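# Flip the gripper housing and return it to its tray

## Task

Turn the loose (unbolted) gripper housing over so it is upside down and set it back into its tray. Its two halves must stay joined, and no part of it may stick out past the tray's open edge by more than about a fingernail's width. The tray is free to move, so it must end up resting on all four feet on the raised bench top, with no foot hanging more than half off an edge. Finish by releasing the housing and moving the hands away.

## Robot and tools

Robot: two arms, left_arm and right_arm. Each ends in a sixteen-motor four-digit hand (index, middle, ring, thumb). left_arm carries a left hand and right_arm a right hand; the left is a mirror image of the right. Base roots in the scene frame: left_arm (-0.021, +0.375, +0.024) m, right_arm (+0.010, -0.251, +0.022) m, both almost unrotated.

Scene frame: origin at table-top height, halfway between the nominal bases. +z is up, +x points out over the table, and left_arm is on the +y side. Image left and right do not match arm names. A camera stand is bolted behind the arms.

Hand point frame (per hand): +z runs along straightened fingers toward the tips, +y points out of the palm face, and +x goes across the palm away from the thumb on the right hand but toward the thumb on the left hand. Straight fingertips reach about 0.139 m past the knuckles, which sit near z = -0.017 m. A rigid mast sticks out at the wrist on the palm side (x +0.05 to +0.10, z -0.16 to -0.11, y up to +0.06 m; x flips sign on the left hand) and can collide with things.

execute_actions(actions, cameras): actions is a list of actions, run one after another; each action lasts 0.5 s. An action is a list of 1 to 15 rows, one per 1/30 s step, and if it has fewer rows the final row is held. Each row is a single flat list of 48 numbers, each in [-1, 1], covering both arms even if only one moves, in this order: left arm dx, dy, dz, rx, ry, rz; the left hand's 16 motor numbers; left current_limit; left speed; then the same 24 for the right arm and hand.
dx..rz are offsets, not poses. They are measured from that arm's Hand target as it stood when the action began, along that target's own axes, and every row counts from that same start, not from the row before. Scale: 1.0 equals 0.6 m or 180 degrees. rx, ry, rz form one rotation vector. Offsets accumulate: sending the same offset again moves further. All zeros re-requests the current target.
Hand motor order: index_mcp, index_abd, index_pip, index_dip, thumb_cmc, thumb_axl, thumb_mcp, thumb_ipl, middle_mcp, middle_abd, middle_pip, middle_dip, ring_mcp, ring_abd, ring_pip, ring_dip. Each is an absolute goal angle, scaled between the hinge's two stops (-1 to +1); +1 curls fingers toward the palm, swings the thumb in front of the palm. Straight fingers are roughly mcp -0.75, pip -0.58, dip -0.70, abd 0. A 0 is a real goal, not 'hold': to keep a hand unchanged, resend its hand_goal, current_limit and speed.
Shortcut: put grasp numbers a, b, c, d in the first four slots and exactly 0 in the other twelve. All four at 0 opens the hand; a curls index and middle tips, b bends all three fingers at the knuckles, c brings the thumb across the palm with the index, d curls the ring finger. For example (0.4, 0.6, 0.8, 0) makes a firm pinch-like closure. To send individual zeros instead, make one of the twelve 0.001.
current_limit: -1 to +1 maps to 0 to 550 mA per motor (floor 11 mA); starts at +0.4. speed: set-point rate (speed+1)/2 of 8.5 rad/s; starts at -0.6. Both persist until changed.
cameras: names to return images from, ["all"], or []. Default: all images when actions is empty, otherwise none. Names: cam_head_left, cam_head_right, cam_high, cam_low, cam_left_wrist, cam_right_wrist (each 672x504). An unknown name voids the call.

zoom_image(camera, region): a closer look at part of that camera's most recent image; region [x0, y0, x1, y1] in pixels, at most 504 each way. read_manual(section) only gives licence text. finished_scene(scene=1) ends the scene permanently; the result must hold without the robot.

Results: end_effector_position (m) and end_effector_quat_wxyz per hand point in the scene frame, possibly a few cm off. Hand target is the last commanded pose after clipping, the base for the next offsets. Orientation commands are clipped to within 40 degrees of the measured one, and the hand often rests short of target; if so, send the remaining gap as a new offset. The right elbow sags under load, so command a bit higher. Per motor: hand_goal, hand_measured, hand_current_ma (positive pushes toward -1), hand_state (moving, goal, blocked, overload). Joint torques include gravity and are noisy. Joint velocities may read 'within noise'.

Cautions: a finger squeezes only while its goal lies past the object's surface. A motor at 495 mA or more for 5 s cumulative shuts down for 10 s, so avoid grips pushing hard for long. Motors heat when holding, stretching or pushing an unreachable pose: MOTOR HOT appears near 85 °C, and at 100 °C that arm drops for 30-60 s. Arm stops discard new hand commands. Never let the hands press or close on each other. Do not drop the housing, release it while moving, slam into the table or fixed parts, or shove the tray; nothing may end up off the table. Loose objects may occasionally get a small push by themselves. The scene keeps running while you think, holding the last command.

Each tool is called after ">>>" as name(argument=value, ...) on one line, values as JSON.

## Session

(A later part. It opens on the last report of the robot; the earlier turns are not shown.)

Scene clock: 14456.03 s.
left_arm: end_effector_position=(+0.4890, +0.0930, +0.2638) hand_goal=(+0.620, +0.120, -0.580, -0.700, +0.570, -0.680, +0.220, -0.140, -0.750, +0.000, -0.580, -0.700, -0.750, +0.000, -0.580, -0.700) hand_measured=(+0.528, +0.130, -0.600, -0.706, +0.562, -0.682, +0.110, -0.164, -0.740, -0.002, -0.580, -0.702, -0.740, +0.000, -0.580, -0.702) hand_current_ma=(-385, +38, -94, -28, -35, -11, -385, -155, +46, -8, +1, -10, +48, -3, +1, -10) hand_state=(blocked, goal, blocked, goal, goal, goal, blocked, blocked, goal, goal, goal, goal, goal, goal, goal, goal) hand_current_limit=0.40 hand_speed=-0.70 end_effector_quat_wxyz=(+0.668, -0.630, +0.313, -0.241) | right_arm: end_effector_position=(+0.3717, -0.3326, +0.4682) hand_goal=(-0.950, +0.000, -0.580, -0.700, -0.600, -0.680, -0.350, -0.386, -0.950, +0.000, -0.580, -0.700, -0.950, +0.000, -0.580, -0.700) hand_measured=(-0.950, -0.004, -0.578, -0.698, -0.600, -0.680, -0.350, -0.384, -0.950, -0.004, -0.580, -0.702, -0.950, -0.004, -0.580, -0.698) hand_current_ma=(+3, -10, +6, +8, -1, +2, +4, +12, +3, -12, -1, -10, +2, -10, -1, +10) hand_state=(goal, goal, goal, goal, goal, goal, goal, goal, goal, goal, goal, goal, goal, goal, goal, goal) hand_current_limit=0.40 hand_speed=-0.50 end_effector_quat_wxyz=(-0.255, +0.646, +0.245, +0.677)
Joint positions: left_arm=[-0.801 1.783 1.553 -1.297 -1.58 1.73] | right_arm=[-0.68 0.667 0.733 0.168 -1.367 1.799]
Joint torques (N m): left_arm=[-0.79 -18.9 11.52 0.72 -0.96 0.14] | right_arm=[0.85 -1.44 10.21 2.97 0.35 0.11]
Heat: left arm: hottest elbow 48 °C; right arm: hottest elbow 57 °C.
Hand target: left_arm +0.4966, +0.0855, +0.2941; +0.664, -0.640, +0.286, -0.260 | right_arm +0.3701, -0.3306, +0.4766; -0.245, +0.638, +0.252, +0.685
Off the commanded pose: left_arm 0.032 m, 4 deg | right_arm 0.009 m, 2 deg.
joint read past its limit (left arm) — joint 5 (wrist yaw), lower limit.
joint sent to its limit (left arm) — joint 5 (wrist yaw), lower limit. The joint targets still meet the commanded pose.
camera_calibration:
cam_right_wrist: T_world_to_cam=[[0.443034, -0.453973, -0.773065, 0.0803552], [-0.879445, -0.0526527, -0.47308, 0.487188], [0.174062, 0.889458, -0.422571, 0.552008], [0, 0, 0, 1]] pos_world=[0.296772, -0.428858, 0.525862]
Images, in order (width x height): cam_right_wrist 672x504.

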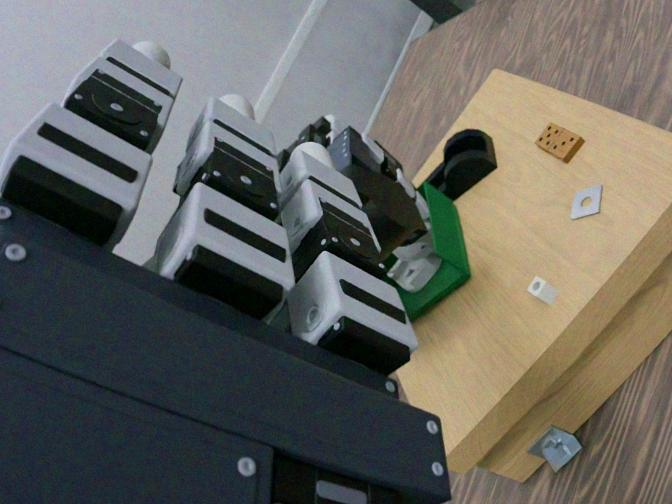

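>>> execute_actions(actions=[], cameras=["cam_low","cam_high","cam_head_left","cam_left_wrist"])

>>> zoom_image(camera="cam_low", region=[260, 200, 420, 320])

>>> zoom_image(camera="cam_high", region=[300, 200, 460, 320])

Scene clock: 14481.60 s.
left_arm: end_effector_position=(+0.4889, +0.0931, +0.2640) hand_goal=(+0.620, +0.120, -0.580, -0.700, +0.570, -0.680, +0.220, -0.140, -0.750, +0.000, -0.580, -0.700, -0.750, +0.000, -0.580, -0.700) hand_measured=(+0.528, +0.130, -0.600, -0.706, +0.562, -0.682, +0.110, -0.164, -0.740, -0.002, -0.580, -0.702, -0.740, +0.000, -0.580, -0.702) hand_current_ma=(-385, +38, -94, -28, -35, -11, -385, -155, +46, -8, +1, -10, +48, -3, +1, -10) hand_state=(blocked, goal, blocked, goal, goal, goal, blocked, blocked, goal, goal, goal, goal, goal, goal, goal, goal) hand_current_limit=0.40 hand_speed=-0.70 end_effector_quat_wxyz=(+0.668, -0.630, +0.314, -0.241) | right_arm: end_effector_position=(+0.3717, -0.3326, +0.4682) hand_goal=(-0.950, +0.000, -0.580, -0.700, -0.600, -0.680, -0.350, -0.386, -0.950, +0.000, -0.580, -0.700, -0.950, +0.000, -0.580, -0.700) hand_measured=(-0.950, -0.004, -0.578, -0.698, -0.600, -0.680, -0.350, -0.384, -0.950, -0.004, -0.580, -0.702, -0.950, -0.004, -0.580, -0.698) hand_current_ma=(+3, -10, +6, +8, -1, +2, +4, +12, +3, -12, -1, -10, +2, -10, -1, +10) hand_state=(goal, goal, goal, goal, goal, goal, goal, goal, goal, goal, goal, goal, goal, goal, goal, goal) hand_current_limit=0.40 hand_speed=-0.50 end_effector_quat_wxyz=(-0.255, +0.646, +0.245, +0.677)
Joint positions: left_arm=[-0.801 1.782 1.553 -1.297 -1.58 1.731] | right_arm=[-0.68 0.667 0.733 0.168 -1.367 1.799]
Joint velocities: within noise
Joint torques (N m): left_arm=[-0.91 -18.9 11.62 0.69 -0.92 0.14] | right_arm=[1.44 -2.2 10.04 3.04 0.37 0.16]
Heat: left arm: hottest elbow 48 °C; right arm: hottest elbow 57 °C.
Hand target: left_arm +0.4966, +0.0855, +0.2943; +0.663, -0.640, +0.286, -0.260 | right_arm +0.3701, -0.3306, +0.4766; -0.245, +0.638, +0.252, +0.685
Off the commanded pose: left_arm 0.032 m, 4 deg | right_arm 0.009 m, 2 deg.
joint read past its limit (left arm) — joint 5 (wrist yaw), lower limit.
camera_calibration:
cam_left_wrist: T_world_to_cam=[[-0.510343, 0.48082, 0.712995, -0.018094], [-0.184217, -0.87097, 0.455494, 0.00130399], [0.840008, 0.101112, 0.533069, -0.438622], [0, 0, 0, 1]] pos_world=[0.359453, 0.0541857, 0.246123]
Images, in order (width x height): cam_head_left 672x504, cam_high 672x504, cam_low 672x504, cam_left_wrist 672x504.

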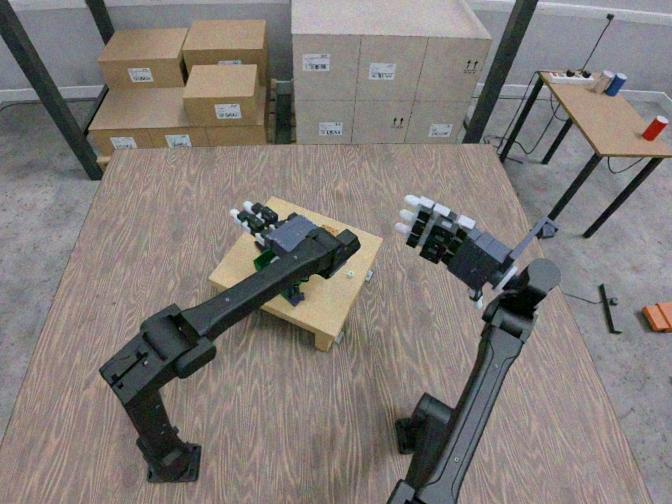

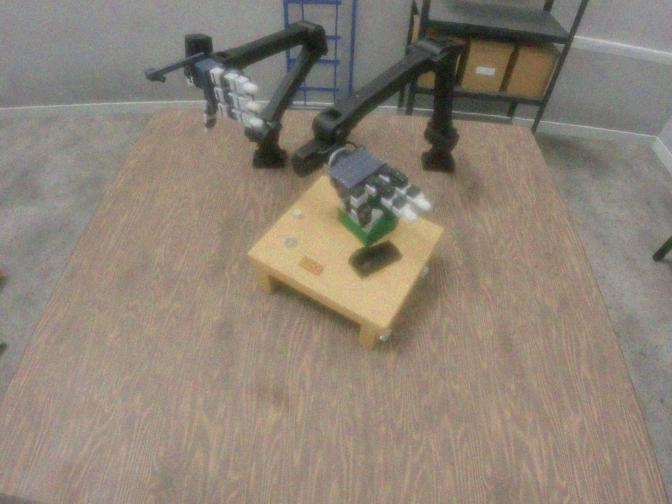

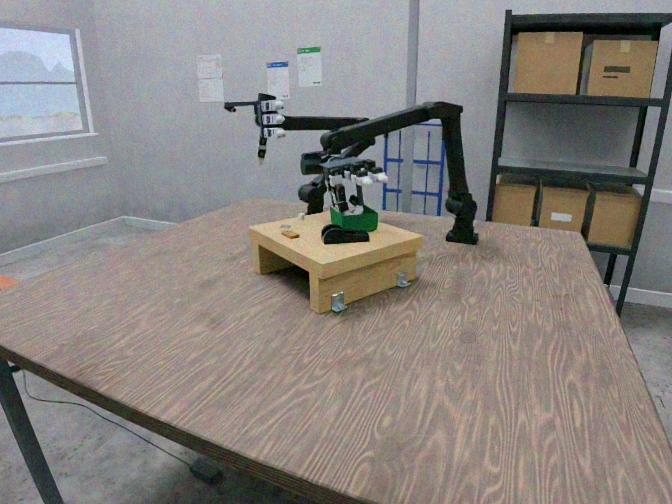

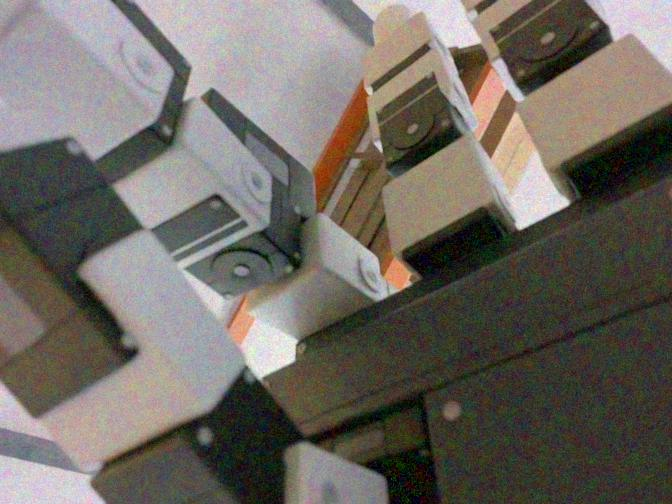

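Scaled by 3.150 from the camera's 672x504 image, which has a finer 960x720 frame.

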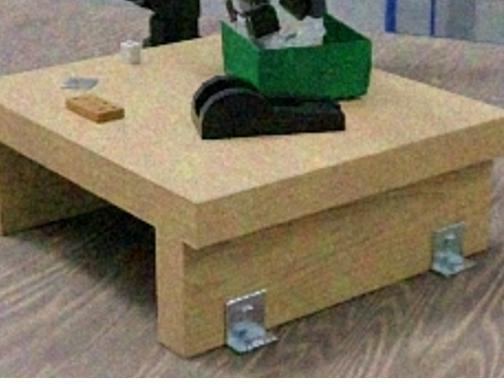

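Scaled by 3.150 from the camera's 672x504 image, which has a finer 960x720 frame.

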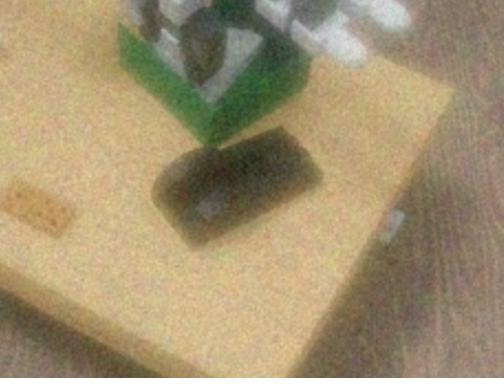

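>>> zoom_image(camera="cam_low", region=[315, 165, 395, 245])

>>> zoom_image(camera="cam_high", region=[325, 180, 415, 250])

Scaled by 6.300 from the camera's 672x504 image, which has a finer 960x720 frame.

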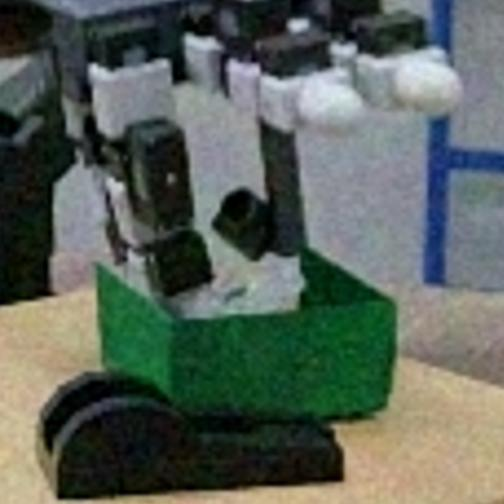

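Scaled by 5.600 from the camera's 672x504 image, which has a finer 960x720 frame.

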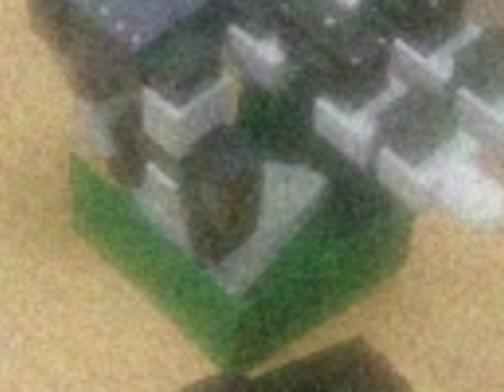

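>>> execute_actions(actions=[[[-0.015,0.004,-0.012,0,0,0,0.62,0.12,-0.58,-0.7,0.571,-0.68,0.22,-0.14,-0.75,0.001,-0.58,-0.7,-0.75,0.001,-0.58,-0.7,0.4,-0.7,0,0,0,0,0,0,-0.95,0.001,-0.58,-0.7,-0.6,-0.68,-0.35,-0.386,-0.95,0.001,-0.58,-0.7,-0.95,0.001,-0.58,-0.7,0.4,-0.5]],[[-0.012,0.004,-0.008,0,0,0,0.62,0.12,-0.58,-0.7,0.571,-0.68,0.22,-0.14,-0.75,0.001,-0.58,-0.7,-0.75,0.001,-0.58,-0.7,0.4,-0.7,0,0,0,0,0,0,-0.95,0.001,-0.58,-0.7,-0.6,-0.68,-0.35,-0.386,-0.95,0.001,-0.58,-0.7,-0.95,0.001,-0.58,-0.7,0.4,-0.5]]], cameras=["cam_right_wrist","cam_low","cam_high"])

>>> zoom_image(camera="cam_right_wrist", region=[346, 185, 486, 325])

>>> zoom_image(camera="cam_low", region=[315, 165, 395, 245])

>>> zoom_image(camera="cam_high", region=[325, 180, 415, 250])

Scene clock: 14506.43 s.
left_arm: end_effector_position=(+0.4793, +0.0913, +0.2807) hand_goal=(+0.620, +0.120, -0.580, -0.700, +0.570, -0.680, +0.220, -0.140, -0.750, +0.000, -0.580, -0.700, -0.750, +0.000, -0.580, -0.700) hand_measured=(+0.528, +0.130, -0.600, -0.706, +0.562, -0.682, +0.110, -0.164, -0.740, -0.002, -0.580, -0.702, -0.740, +0.000, -0.580, -0.702) hand_current_ma=(-385, +38, -94, -28, -35, -11, -385, -155, +46, -8, +1, -10, +48, -3, +1, -10) hand_state=(blocked, goal, blocked, goal, goal, goal, blocked, blocked, goal, goal, goal, goal, goal, goal, goal, goal) hand_current_limit=0.40 hand_speed=-0.70 end_effector_quat_wxyz=(+0.662, -0.634, +0.306, -0.258) | right_arm: end_effector_position=(+0.3717, -0.3326, +0.4682) hand_goal=(-0.950, +0.000, -0.580, -0.700, -0.600, -0.680, -0.350, -0.386, -0.950, +0.000, -0.580, -0.700, -0.950, +0.000, -0.580, -0.700) hand_measured=(-0.950, -0.004, -0.578, -0.698, -0.600, -0.680, -0.350, -0.384, -0.950, -0.004, -0.580, -0.702, -0.950, -0.004, -0.580, -0.698) hand_current_ma=(+3, -10, +6, +8, -1, +2, +4, +12, +3, -12, -1, -10, +2, -10, -1, +10) hand_state=(goal, goal, goal, goal, goal, goal, goal, goal, goal, goal, goal, goal, goal, goal, goal, goal) hand_current_limit=0.40 hand_speed=-0.50 end_effector_quat_wxyz=(-0.255, +0.646, +0.245, +0.677)
Joint positions: left_arm=[-0.816 1.74 1.537 -1.297 -1.58 1.721] | right_arm=[-0.68 0.667 0.733 0.168 -1.367 1.799]
Joint torques (N m): left_arm=[-1.38 -18.26 7.58 1.14 -0.92 0.03] | right_arm=[1.14 -1.85 10.02 3.21 0.35 0.06]
Heat: left arm: hottest elbow 48 °C; right arm: hottest elbow 57 °C.
Hand target: left_arm +0.4766, +0.0887, +0.2900; +0.663, -0.640, +0.286, -0.261 | right_arm +0.3701, -0.3306, +0.4766; -0.245, +0.638, +0.252, +0.685
Off the commanded pose: left_arm 0.010 m, 2 deg | right_arm 0.009 m, 2 deg.
joint read past its limit (left arm) — joint 5 (wrist yaw), lower limit.
joint sent to its limit (left arm) — joint 5 (wrist yaw), lower limit. The joint targets still meet the commanded pose.
camera_calibration:
cam_right_wrist: T_world_to_cam=[[0.443034, -0.453973, -0.773065, 0.0803552], [-0.879445, -0.0526527, -0.47308, 0.487188], [0.174062, 0.889458, -0.422571, 0.552008], [0, 0, 0, 1]] pos_world=[0.296772, -0.428858, 0.525862]
Images, in order (width x height): cam_high 672x504, cam_low 672x504, cam_right_wrist 672x504.

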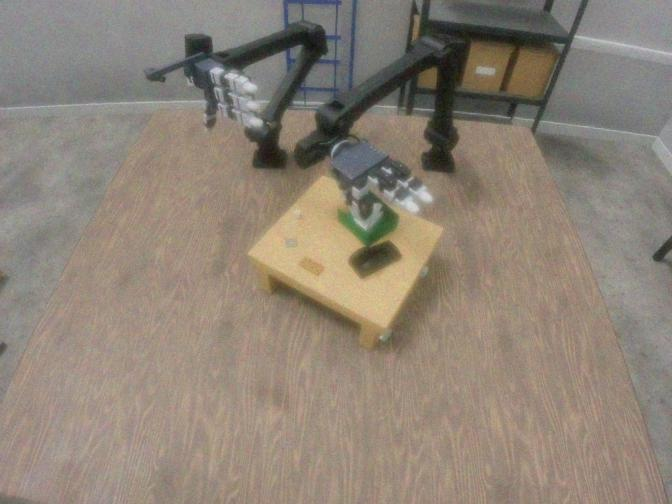

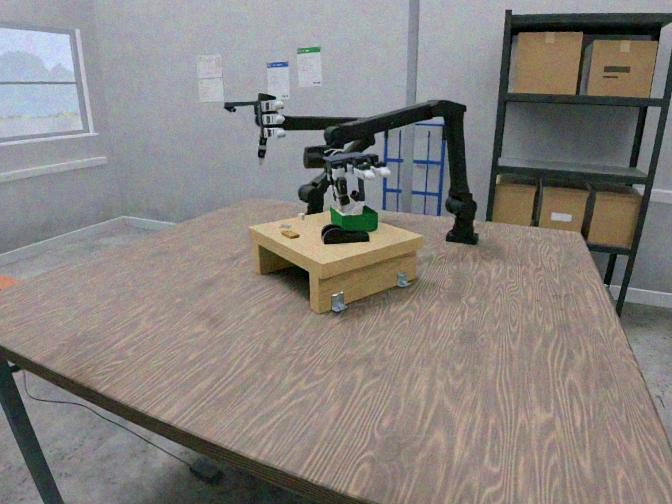

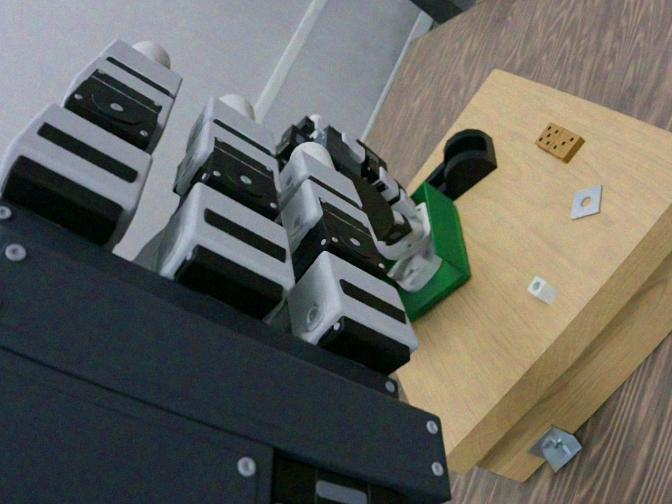

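Scaled by 3.600 from the camera's 672x504 image, which has a finer 960x720 frame.

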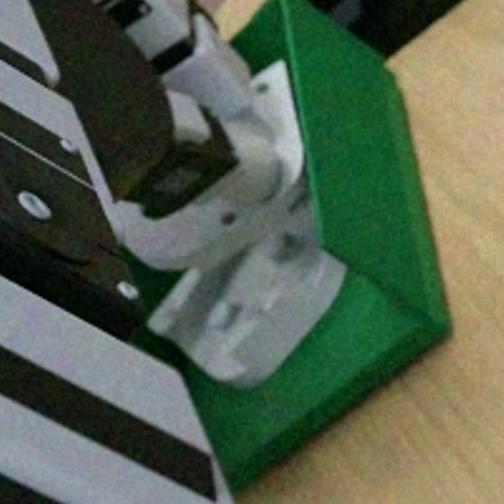

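Scaled by 6.300 from the camera's 672x504 image, which has a finer 960x720 frame.

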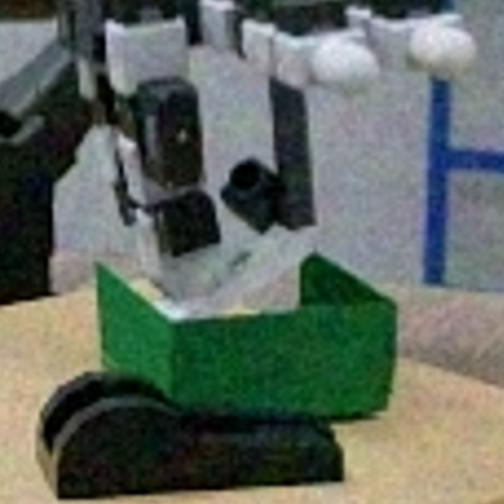

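Scaled by 5.600 from the camera's 672x504 image, which has a finer 960x720 frame.

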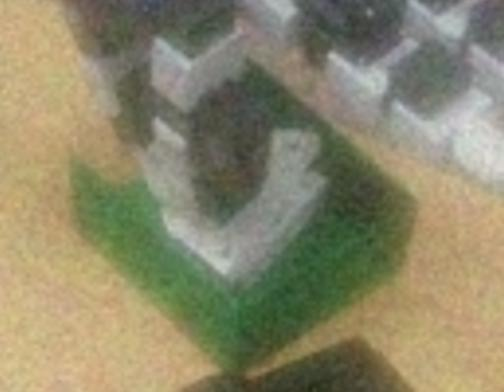

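>>> execute_actions(actions=[[[0.0,-0.02,0.0,0,0,0,0.62,0.12,-0.58,-0.7,0.571,-0.68,0.22,-0.14,-0.75,0.001,-0.58,-0.7,-0.75,0.001,-0.58,-0.7,0.4,-0.7,0,0,0,0,0,0,-0.95,0.001,-0.58,-0.7,-0.6,-0.68,-0.35,-0.386,-0.95,0.001,-0.58,-0.7,-0.95,0.001,-0.58,-0.7,0.4,-0.5]],[[0.0,-0.02,0.0,0,0,0,0.62,0.12,-0.58,-0.7,0.571,-0.68,0.22,-0.14,-0.75,0.001,-0.58,-0.7,-0.75,0.001,-0.58,-0.7,0.4,-0.7,0,0,0,0,0,0,-0.95,0.001,-0.58,-0.7,-0.6,-0.68,-0.35,-0.386,-0.95,0.001,-0.58,-0.7,-0.95,0.001,-0.58,-0.7,0.4,-0.5]]], cameras=["cam_right_wrist","cam_low","cam_high"])

>>> zoom_image(camera="cam_right_wrist", region=[346, 185, 486, 325])

>>> zoom_image(camera="cam_low", region=[315, 165, 395, 245])

>>> zoom_image(camera="cam_high", region=[325, 180, 415, 250])

Scene clock: 14567.47 s.
left_arm: end_effector_position=(+0.4763, +0.0946, +0.2895) hand_goal=(+0.620, +0.120, -0.580, -0.700, +0.570, -0.680, +0.220, -0.140, -0.750, +0.000, -0.580, -0.700, -0.750, +0.000, -0.580, -0.700) hand_measured=(+0.528, +0.130, -0.600, -0.706, +0.562, -0.682, +0.110, -0.164, -0.740, -0.002, -0.580, -0.702, -0.740, +0.000, -0.580, -0.702) hand_current_ma=(-385, +38, -94, -28, -35, -11, -385, -155, +46, -8, +1, -10, +48, -3, +1, -10) hand_state=(blocked, goal, blocked, goal, goal, goal, blocked, blocked, goal, goal, goal, goal, goal, goal, goal, goal) hand_current_limit=0.40 hand_speed=-0.70 end_effector_quat_wxyz=(+0.663, -0.633, +0.309, -0.256) | right_arm: end_effector_position=(+0.3717, -0.3326, +0.4682) hand_goal=(-0.950, +0.000, -0.580, -0.700, -0.600, -0.680, -0.350, -0.386, -0.950, +0.000, -0.580, -0.700, -0.950, +0.000, -0.580, -0.700) hand_measured=(-0.950, -0.004, -0.578, -0.698, -0.600, -0.680, -0.350, -0.384, -0.950, -0.004, -0.580, -0.702, -0.950, -0.004, -0.580, -0.698) hand_current_ma=(+3, -10, +6, +8, -1, +2, +4, +12, +3, -12, -1, -10, +2, -10, -1, +10) hand_state=(goal, goal, goal, goal, goal, goal, goal, goal, goal, goal, goal, goal, goal, goal, goal, goal) hand_current_limit=0.40 hand_speed=-0.50 end_effector_quat_wxyz=(-0.255, +0.646, +0.245, +0.677)
Joint positions: left_arm=[-0.816 1.722 1.537 -1.297 -1.58 1.745] | right_arm=[-0.68 0.667 0.733 0.168 -1.367 1.799]
Joint torques (N m): left_arm=[-1.14 -18.37 10.7 0.65 -0.92 0.17] | right_arm=[1.2 -1.73 10.22 2.93 0.4 0.11]
Heat: left arm: hottest elbow 45 °C; right arm: hottest elbow 57 °C.
Hand target: left_arm +0.4770, +0.0877, +0.3141; +0.663, -0.640, +0.286, -0.261 | right_arm +0.3701, -0.3306, +0.4766; -0.245, +0.638, +0.252, +0.685
Off the commanded pose: left_arm 0.026 m, 3 deg | right_arm 0.009 m, 2 deg.
joint read past its limit (left arm) — joint 5 (wrist yaw), lower limit.
joint sent to its limit (left arm) — joint 5 (wrist yaw), lower limit. The joint targets still meet the commanded pose.
camera_calibration:
cam_right_wrist: T_world_to_cam=[[0.443034, -0.453973, -0.773065, 0.0803552], [-0.879445, -0.0526527, -0.47308, 0.487188], [0.174062, 0.889458, -0.422571, 0.552008], [0, 0, 0, 1]] pos_world=[0.296772, -0.428858, 0.525862]
Images, in order (width x height): cam_high 672x504, cam_low 672x504, cam_right_wrist 672x504.

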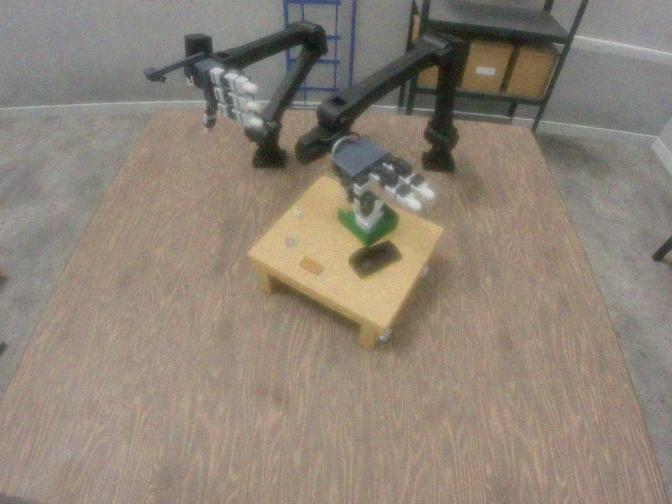

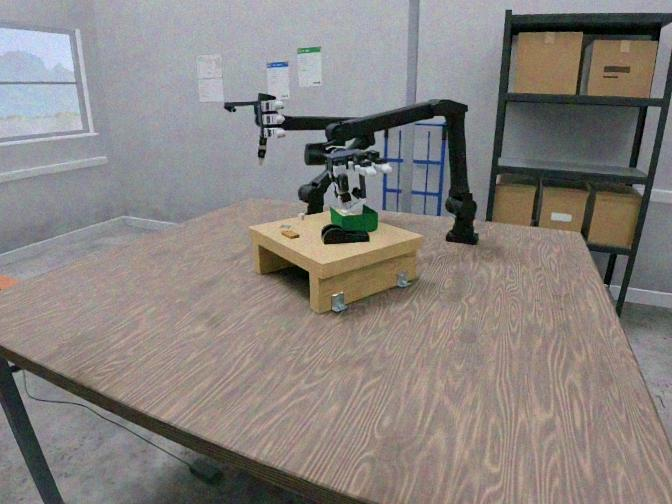

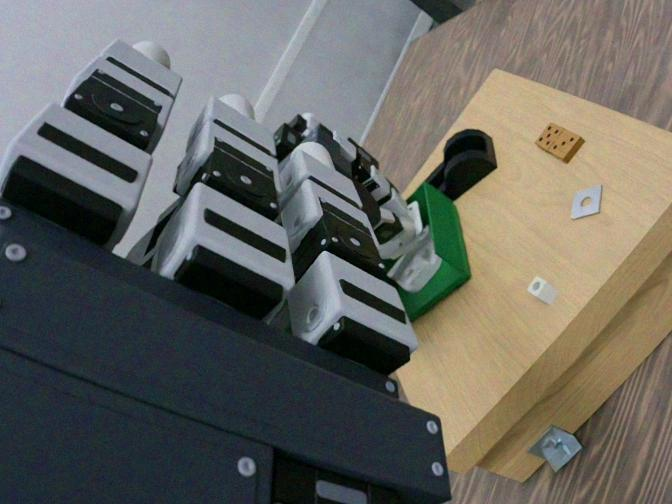

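Scaled by 3.600 from the camera's 672x504 image, which has a finer 960x720 frame.

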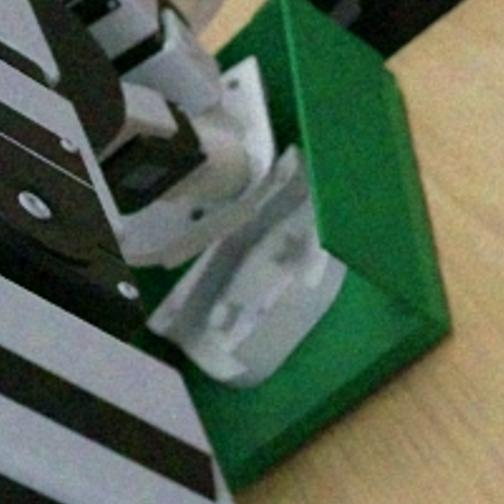

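Scaled by 6.300 from the camera's 672x504 image, which has a finer 960x720 frame.

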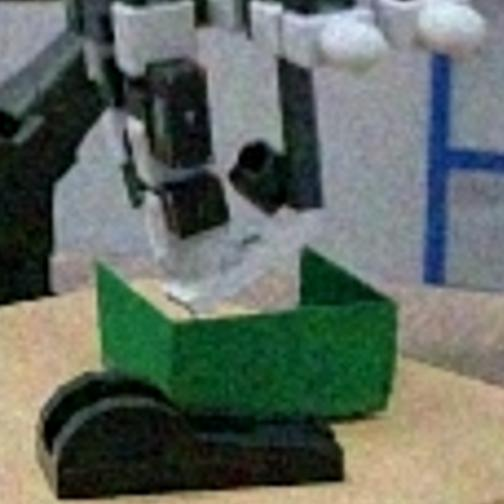

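Scaled by 5.600 from the camera's 672x504 image, which has a finer 960x720 frame.

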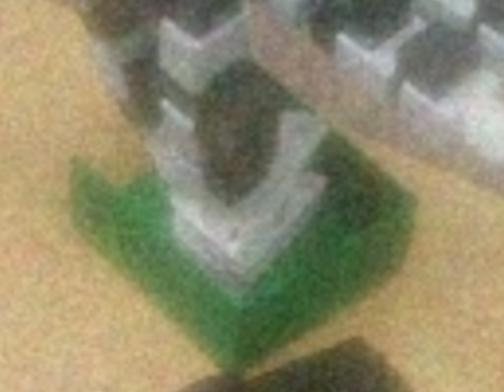

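>>> zoom_image(camera="cam_right_wrist", region=[376, 215, 456, 305])

Scaled by 5.600 from the camera's 672x504 image, which has a finer 960x720 frame.

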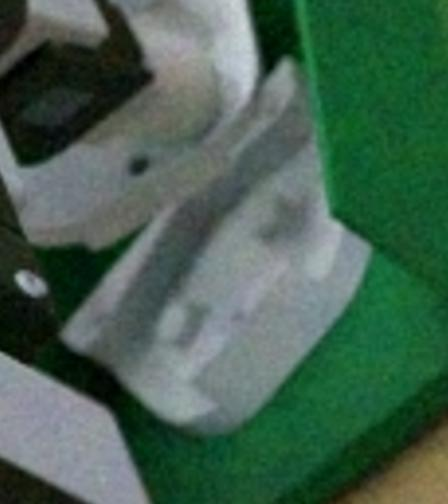

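>>> zoom_image(camera="cam_low", region=[328, 185, 378, 225])

>>> zoom_image(camera="cam_high", region=[340, 190, 400, 240])

Scaled by 10.080 from the camera's 672x504 image, which has a finer 960x720 frame.

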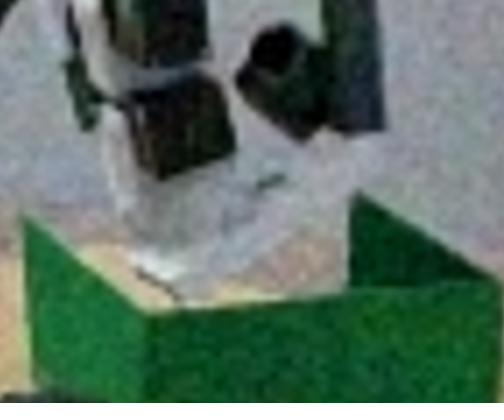

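Scaled by 8.400 from the camera's 672x504 image, which has a finer 960x720 frame.

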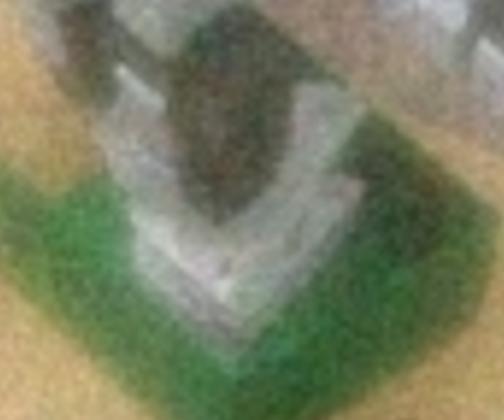

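>>> execute_actions(actions=[[[-0.01,0.02,-0.01,0,0,0,0.62,0.12,-0.58,-0.7,0.571,-0.68,0.22,-0.14,-0.75,0.001,-0.58,-0.7,-0.75,0.001,-0.58,-0.7,0.4,-0.7,0,0,0,0,0,0,-0.95,0.001,-0.58,-0.7,-0.6,-0.68,-0.35,-0.386,-0.95,0.001,-0.58,-0.7,-0.95,0.001,-0.58,-0.7,0.4,-0.5]],[[-0.01,0.012,-0.01,0,0,0,0.62,0.12,-0.58,-0.7,0.571,-0.68,0.22,-0.14,-0.75,0.001,-0.58,-0.7,-0.75,0.001,-0.58,-0.7,0.4,-0.7,0,0,0,0,0,0,-0.95,0.001,-0.58,-0.7,-0.6,-0.68,-0.35,-0.386,-0.95,0.001,-0.58,-0.7,-0.95,0.001,-0.58,-0.7,0.4,-0.5]]], cameras=["cam_right_wrist","cam_low"])

>>> zoom_image(camera="cam_right_wrist", region=[366, 205, 456, 305])

>>> zoom_image(camera="cam_low", region=[328, 185, 378, 225])

Scene clock: 14643.40 s.
left_arm: end_effector_position=(+0.4621, +0.0916, +0.2862) hand_goal=(+0.620, +0.120, -0.580, -0.700, +0.570, -0.680, +0.220, -0.140, -0.750, +0.000, -0.580, -0.700, -0.750, +0.000, -0.580, -0.700) hand_measured=(+0.528, +0.130, -0.600, -0.706, +0.562, -0.682, +0.110, -0.164, -0.740, -0.002, -0.580, -0.702, -0.740, +0.000, -0.580, -0.702) hand_current_ma=(-385, +38, -94, -28, -35, -11, -385, -155, +46, -8, +1, -10, +48, -3, +1, -10) hand_state=(blocked, goal, blocked, goal, goal, goal, blocked, blocked, goal, goal, goal, goal, goal, goal, goal, goal) hand_current_limit=0.40 hand_speed=-0.70 end_effector_quat_wxyz=(+0.659, -0.629, +0.316, -0.264) | right_arm: end_effector_position=(+0.3717, -0.3326, +0.4682) hand_goal=(-0.950, +0.000, -0.580, -0.700, -0.600, -0.680, -0.350, -0.386, -0.950, +0.000, -0.580, -0.700, -0.950, +0.000, -0.580, -0.700) hand_measured=(-0.950, -0.004, -0.578, -0.698, -0.600, -0.680, -0.350, -0.384, -0.950, -0.004, -0.580, -0.702, -0.950, -0.004, -0.580, -0.698) hand_current_ma=(+3, -10, +6, +8, -1, +2, +4, +12, +3, -12, -1, -10, +2, -10, -1, +10) hand_state=(goal, goal, goal, goal, goal, goal, goal, goal, goal, goal, goal, goal, goal, goal, goal, goal) hand_current_limit=0.40 hand_speed=-0.50 end_effector_quat_wxyz=(-0.255, +0.646, +0.245, +0.677)
Joint positions: left_arm=[-0.839 1.694 1.492 -1.279 -1.58 1.745] | right_arm=[-0.68 0.667 0.733 0.168 -1.367 1.799]
Joint torques (N m): left_arm=[-1.2 -17.38 7.72 1.26 -0.92 -0.03] | right_arm=[1.73 -1.61 10.1 3.04 0.39 0.1]
Heat: left arm: hottest elbow 48 °C; right arm: hottest elbow 57 °C.
Hand target: left_arm +0.4597, +0.0887, +0.2953; +0.663, -0.640, +0.286, -0.261 | right_arm +0.3701, -0.3306, +0.4766; -0.245, +0.638, +0.252, +0.685
Off the commanded pose: left_arm 0.010 m, 4 deg | right_arm 0.009 m, 2 deg.
joint read past its limit (left arm) — joint 5 (wrist yaw), lower limit.
joint sent to its limit (left arm) — joint 5 (wrist yaw), lower limit. The joint targets are off in orientation, not in position.
camera_calibration:
cam_right_wrist: T_world_to_cam=[[0.443034, -0.453973, -0.773065, 0.0803552], [-0.879445, -0.0526527, -0.47308, 0.487188], [0.174062, 0.889458, -0.422571, 0.552008], [0, 0, 0, 1]] pos_world=[0.296772, -0.428858, 0.525862]
Images, in order (width x height): cam_low 672x504, cam_right_wrist 672x504.

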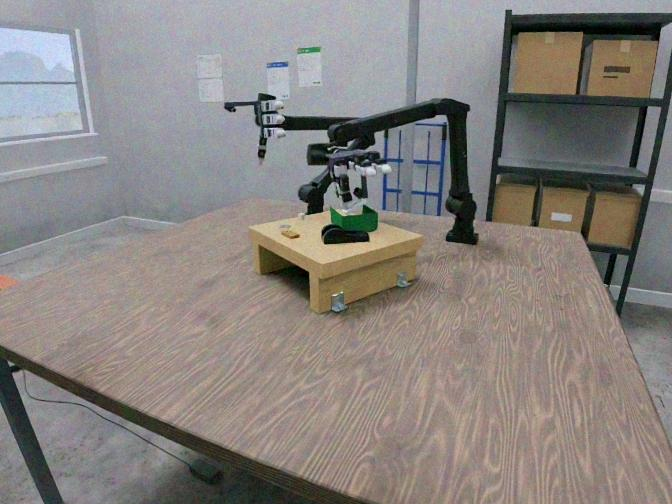

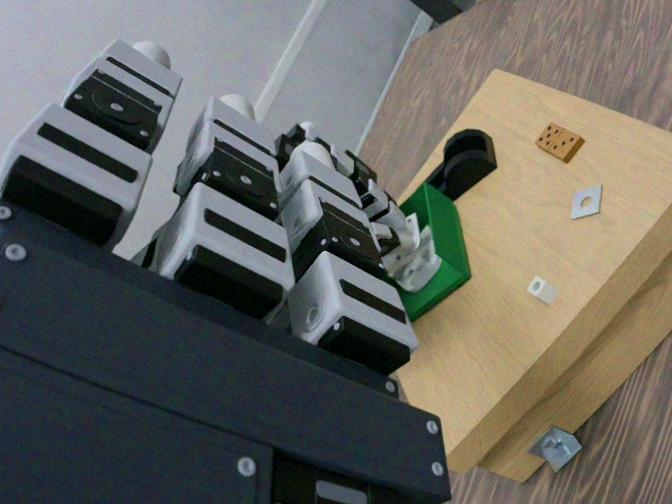

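Scaled by 5.040 from the camera's 672x504 image, which has a finer 960x720 frame.

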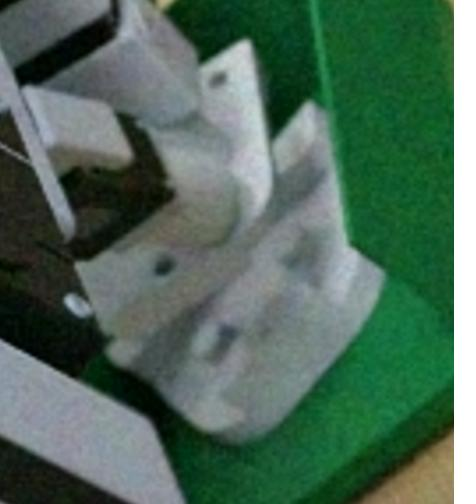

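Scaled by 10.080 from the camera's 672x504 image, which has a finer 960x720 frame.

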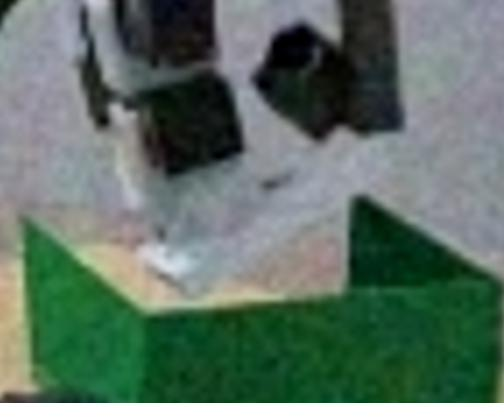

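>>> zoom_image(camera="cam_right_wrist", region=[376, 210, 446, 295])

Scaled by 5.929 from the camera's 672x504 image, which has a finer 960x720 frame.

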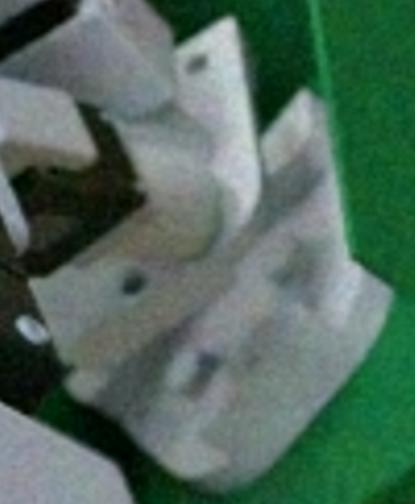

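>>> execute_actions(actions=[[[-0.013,0.006,0.02,0,0,0,0.62,0.12,-0.58,-0.7,0.571,-0.68,0.22,-0.14,-0.75,0.001,-0.58,-0.7,-0.75,0.001,-0.58,-0.7,0.4,-0.7,0,0,0,0,0,0,-0.95,0.001,-0.58,-0.7,-0.6,-0.68,-0.35,-0.386,-0.95,0.001,-0.58,-0.7,-0.95,0.001,-0.58,-0.7,0.4,-0.5]],[[-0.012,0.006,0.014,0,0,0,0.62,0.12,-0.58,-0.7,0.571,-0.68,0.22,-0.14,-0.75,0.001,-0.58,-0.7,-0.75,0.001,-0.58,-0.7,0.4,-0.7,0,0,0,0,0,0,-0.95,0.001,-0.58,-0.7,-0.6,-0.68,-0.35,-0.386,-0.95,0.001,-0.58,-0.7,-0.95,0.001,-0.58,-0.7,0.4,-0.5]]], cameras=["cam_right_wrist"])

>>> zoom_image(camera="cam_right_wrist", region=[376, 210, 446, 295])

Scene clock: 14710.53 s.
left_arm: end_effector_position=(+0.4623, +0.1117, +0.2796) hand_goal=(+0.620, +0.120, -0.580, -0.700, +0.570, -0.680, +0.220, -0.140, -0.750, +0.000, -0.580, -0.700, -0.750, +0.000, -0.580, -0.700) hand_measured=(+0.528, +0.130, -0.600, -0.706, +0.562, -0.682, +0.110, -0.164, -0.740, -0.002, -0.580, -0.702, -0.740, +0.000, -0.580, -0.702) hand_current_ma=(-385, +38, -94, -28, -35, -11, -385, -155, +46, -8, +1, -10, +48, -3, +1, -10) hand_state=(blocked, goal, blocked, goal, goal, goal, blocked, blocked, goal, goal, goal, goal, goal, goal, goal, goal) hand_current_limit=0.40 hand_speed=-0.70 end_effector_quat_wxyz=(+0.664, -0.632, +0.310, -0.253) | right_arm: end_effector_position=(+0.3717, -0.3326, +0.4682) hand_goal=(-0.950, +0.000, -0.580, -0.700, -0.600, -0.680, -0.350, -0.386, -0.950, +0.000, -0.580, -0.700, -0.950, +0.000, -0.580, -0.700) hand_measured=(-0.950, -0.004, -0.578, -0.698, -0.600, -0.680, -0.350, -0.384, -0.950, -0.004, -0.580, -0.702, -0.950, -0.004, -0.580, -0.698) hand_current_ma=(+3, -10, +6, +8, -1, +2, +4, +12, +3, -12, -1, -10, +2, -10, -1, +10) hand_state=(goal, goal, goal, goal, goal, goal, goal, goal, goal, goal, goal, goal, goal, goal, goal, goal) hand_current_limit=0.40 hand_speed=-0.50 end_effector_quat_wxyz=(-0.255, +0.646, +0.245, +0.677)
Joint positions: left_arm=[-0.813 1.674 1.449 -1.262 -1.58 1.745] | right_arm=[-0.68 0.667 0.733 0.168 -1.367 1.799]
Joint torques (N m): left_arm=[0.03 -16.91 7.62 1.31 -0.94 -0.08] | right_arm=[0.91 -2.49 10.11 2.96 0.37 0.14]
Heat: left arm: hottest elbow 44 °C; right arm: hottest elbow 57 °C.
Hand target: left_arm +0.4636, +0.1141, +0.2890; +0.664, -0.640, +0.286, -0.260 | right_arm +0.3701, -0.3306, +0.4766; -0.245, +0.638, +0.252, +0.685
Off the commanded pose: left_arm 0.010 m, 3 deg | right_arm 0.009 m, 2 deg.
joint read past its limit (left arm) — joint 5 (wrist yaw), lower limit.
joint sent to its limit (left arm) — joint 5 (wrist yaw), lower limit. The joint targets still meet the commanded pose.
camera_calibration:
cam_right_wrist: T_world_to_cam=[[0.443034, -0.453973, -0.773065, 0.0803552], [-0.879445, -0.0526527, -0.47308, 0.487188], [0.174062, 0.889458, -0.422571, 0.552008], [0, 0, 0, 1]] pos_world=[0.296772, -0.428858, 0.525862]
Images, in order (width x height): cam_right_wrist 672x504.

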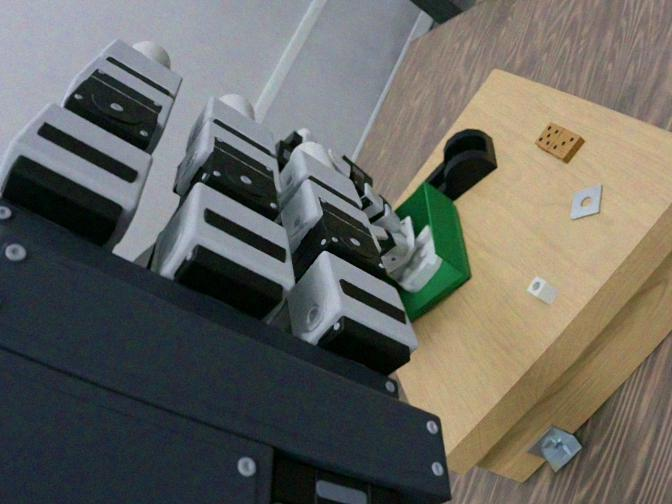

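Scaled by 5.929 from the camera's 672x504 image, which has a finer 960x720 frame.

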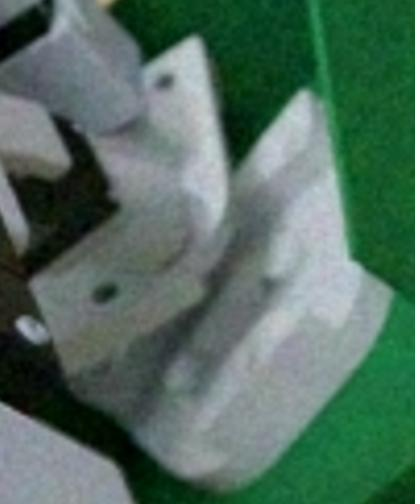

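>>> zoom_image(camera="cam_right_wrist", region=[376, 212, 424, 280])

>>> execute_actions(actions=[], cameras=["cam_head_left","cam_head_right","cam_high","cam_low"])

>>> zoom_image(camera="cam_high", region=[340, 190, 400, 240])

>>> zoom_image(camera="cam_head_right", region=[240, 225, 320, 305])

Scaled by 7.412 from the camera's 672x504 image, which has a finer 960x720 frame.

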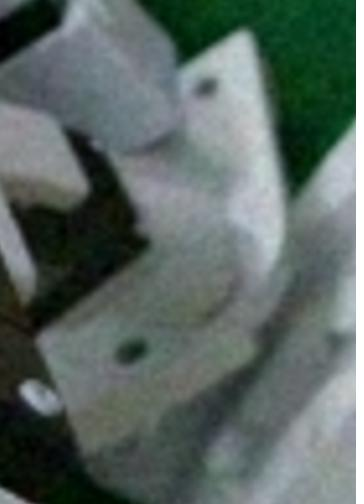

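Scene clock: 14729.83 s.
left_arm: end_effector_position=(+0.4623, +0.1117, +0.2796) hand_goal=(+0.620, +0.120, -0.580, -0.700, +0.570, -0.680, +0.220, -0.140, -0.750, +0.000, -0.580, -0.700, -0.750, +0.000, -0.580, -0.700) hand_measured=(+0.528, +0.130, -0.600, -0.706, +0.562, -0.682, +0.110, -0.164, -0.740, -0.002, -0.580, -0.702, -0.740, +0.000, -0.580, -0.702) hand_current_ma=(-385, +38, -94, -28, -35, -11, -385, -155, +46, -8, +1, -10, +48, -3, +1, -10) hand_state=(blocked, goal, blocked, goal, goal, goal, blocked, blocked, goal, goal, goal, goal, goal, goal, goal, goal) hand_current_limit=0.40 hand_speed=-0.70 end_effector_quat_wxyz=(+0.664, -0.632, +0.310, -0.253) | right_arm: end_effector_position=(+0.3717, -0.3326, +0.4682) hand_goal=(-0.950, +0.000, -0.580, -0.700, -0.600, -0.680, -0.350, -0.386, -0.950, +0.000, -0.580, -0.700, -0.950, +0.000, -0.580, -0.700) hand_measured=(-0.950, -0.004, -0.578, -0.698, -0.600, -0.680, -0.350, -0.384, -0.950, -0.004, -0.580, -0.702, -0.950, -0.004, -0.580, -0.698) hand_current_ma=(+3, -10, +6, +8, -1, +2, +4, +12, +3, -12, -1, -10, +2, -10, -1, +10) hand_state=(goal, goal, goal, goal, goal, goal, goal, goal, goal, goal, goal, goal, goal, goal, goal, goal) hand_current_limit=0.40 hand_speed=-0.50 end_effector_quat_wxyz=(-0.255, +0.646, +0.245, +0.677)
Joint positions: left_arm=[-0.813 1.674 1.449 -1.262 -1.58 1.745] | right_arm=[-0.68 0.667 0.733 0.168 -1.367 1.799]
Joint velocities: within noise
Joint torques (N m): left_arm=[-0.09 -17.14 7.62 1.26 -0.9 -0.07] | right_arm=[1.44 -2.43 10.14 2.95 0.32 0.12]
Heat: left arm: hottest elbow 45 °C; right arm: hottest elbow 57 °C.
Hand target: left_arm +0.4636, +0.1141, +0.2890; +0.664, -0.640, +0.286, -0.260 | right_arm +0.3701, -0.3306, +0.4766; -0.245, +0.638, +0.252, +0.685
Off the commanded pose: left_arm 0.010 m, 3 deg | right_arm 0.009 m, 2 deg.
joint read past its limit (left arm) — joint 5 (wrist yaw), lower limit.
Images, in order (width x height): cam_head_left 672x504, cam_head_right 672x504, cam_high 672x504, cam_low 672x504.

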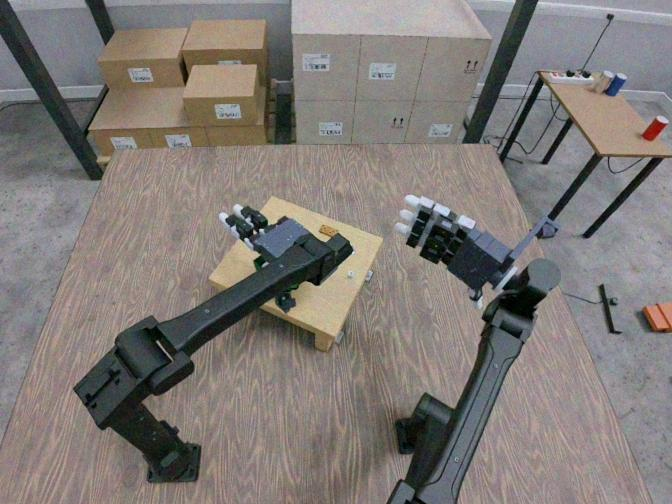

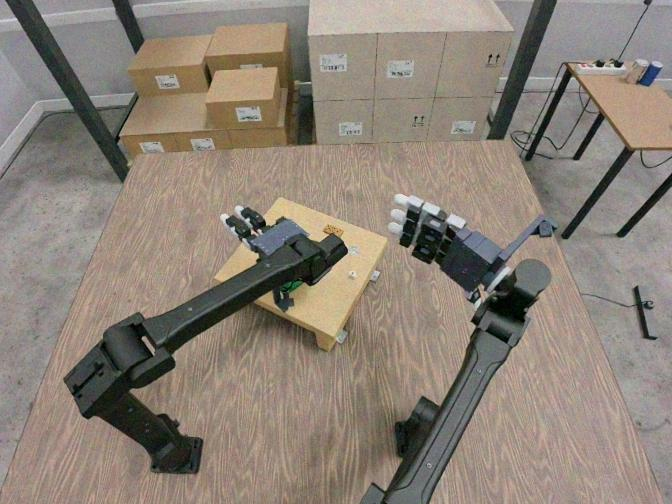

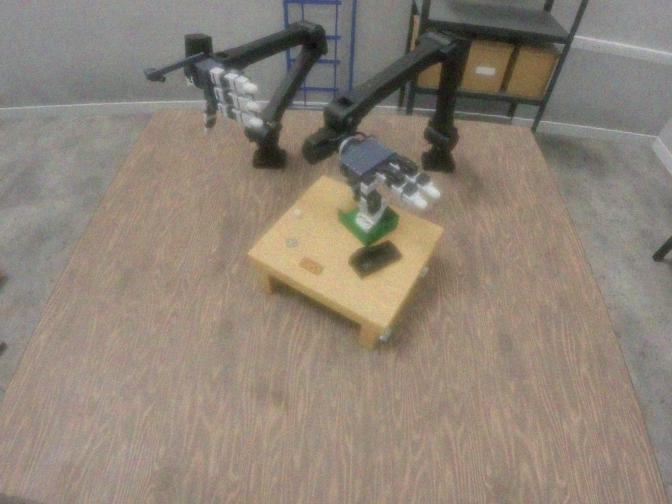

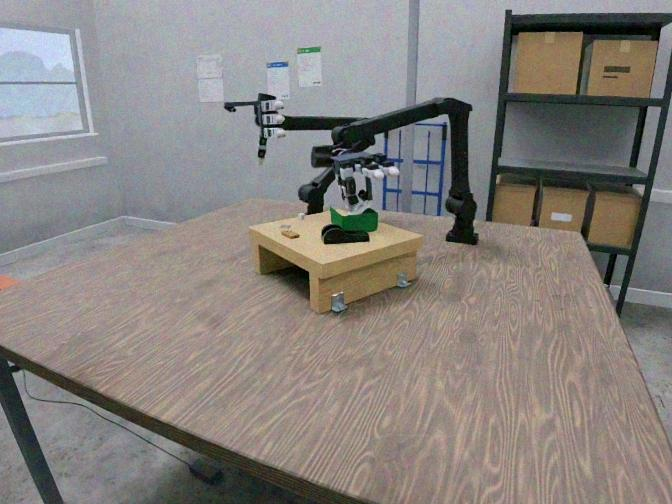

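Scaled by 8.400 from the camera's 672x504 image, which has a finer 960x720 frame.

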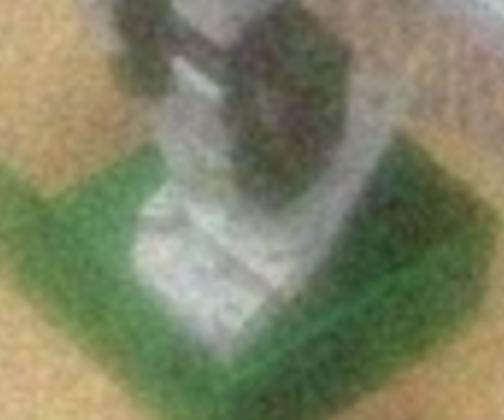

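Scaled by 6.300 from the camera's 672x504 image, which has a finer 960x720 frame.

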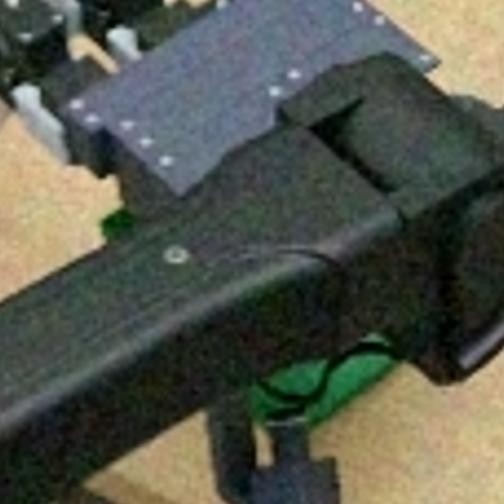

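>>> zoom_image(camera="cam_low", region=[325, 180, 385, 235])

Scaled by 8.400 from the camera's 672x504 image, which has a finer 960x720 frame.

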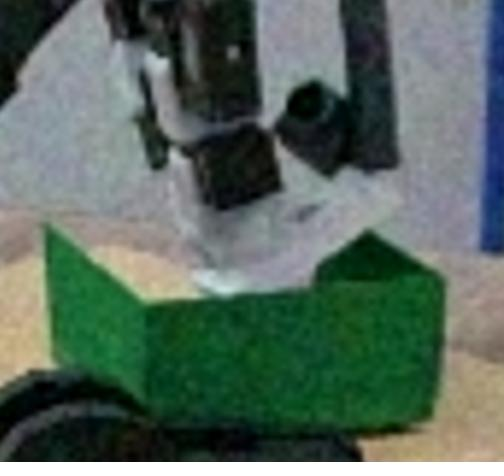

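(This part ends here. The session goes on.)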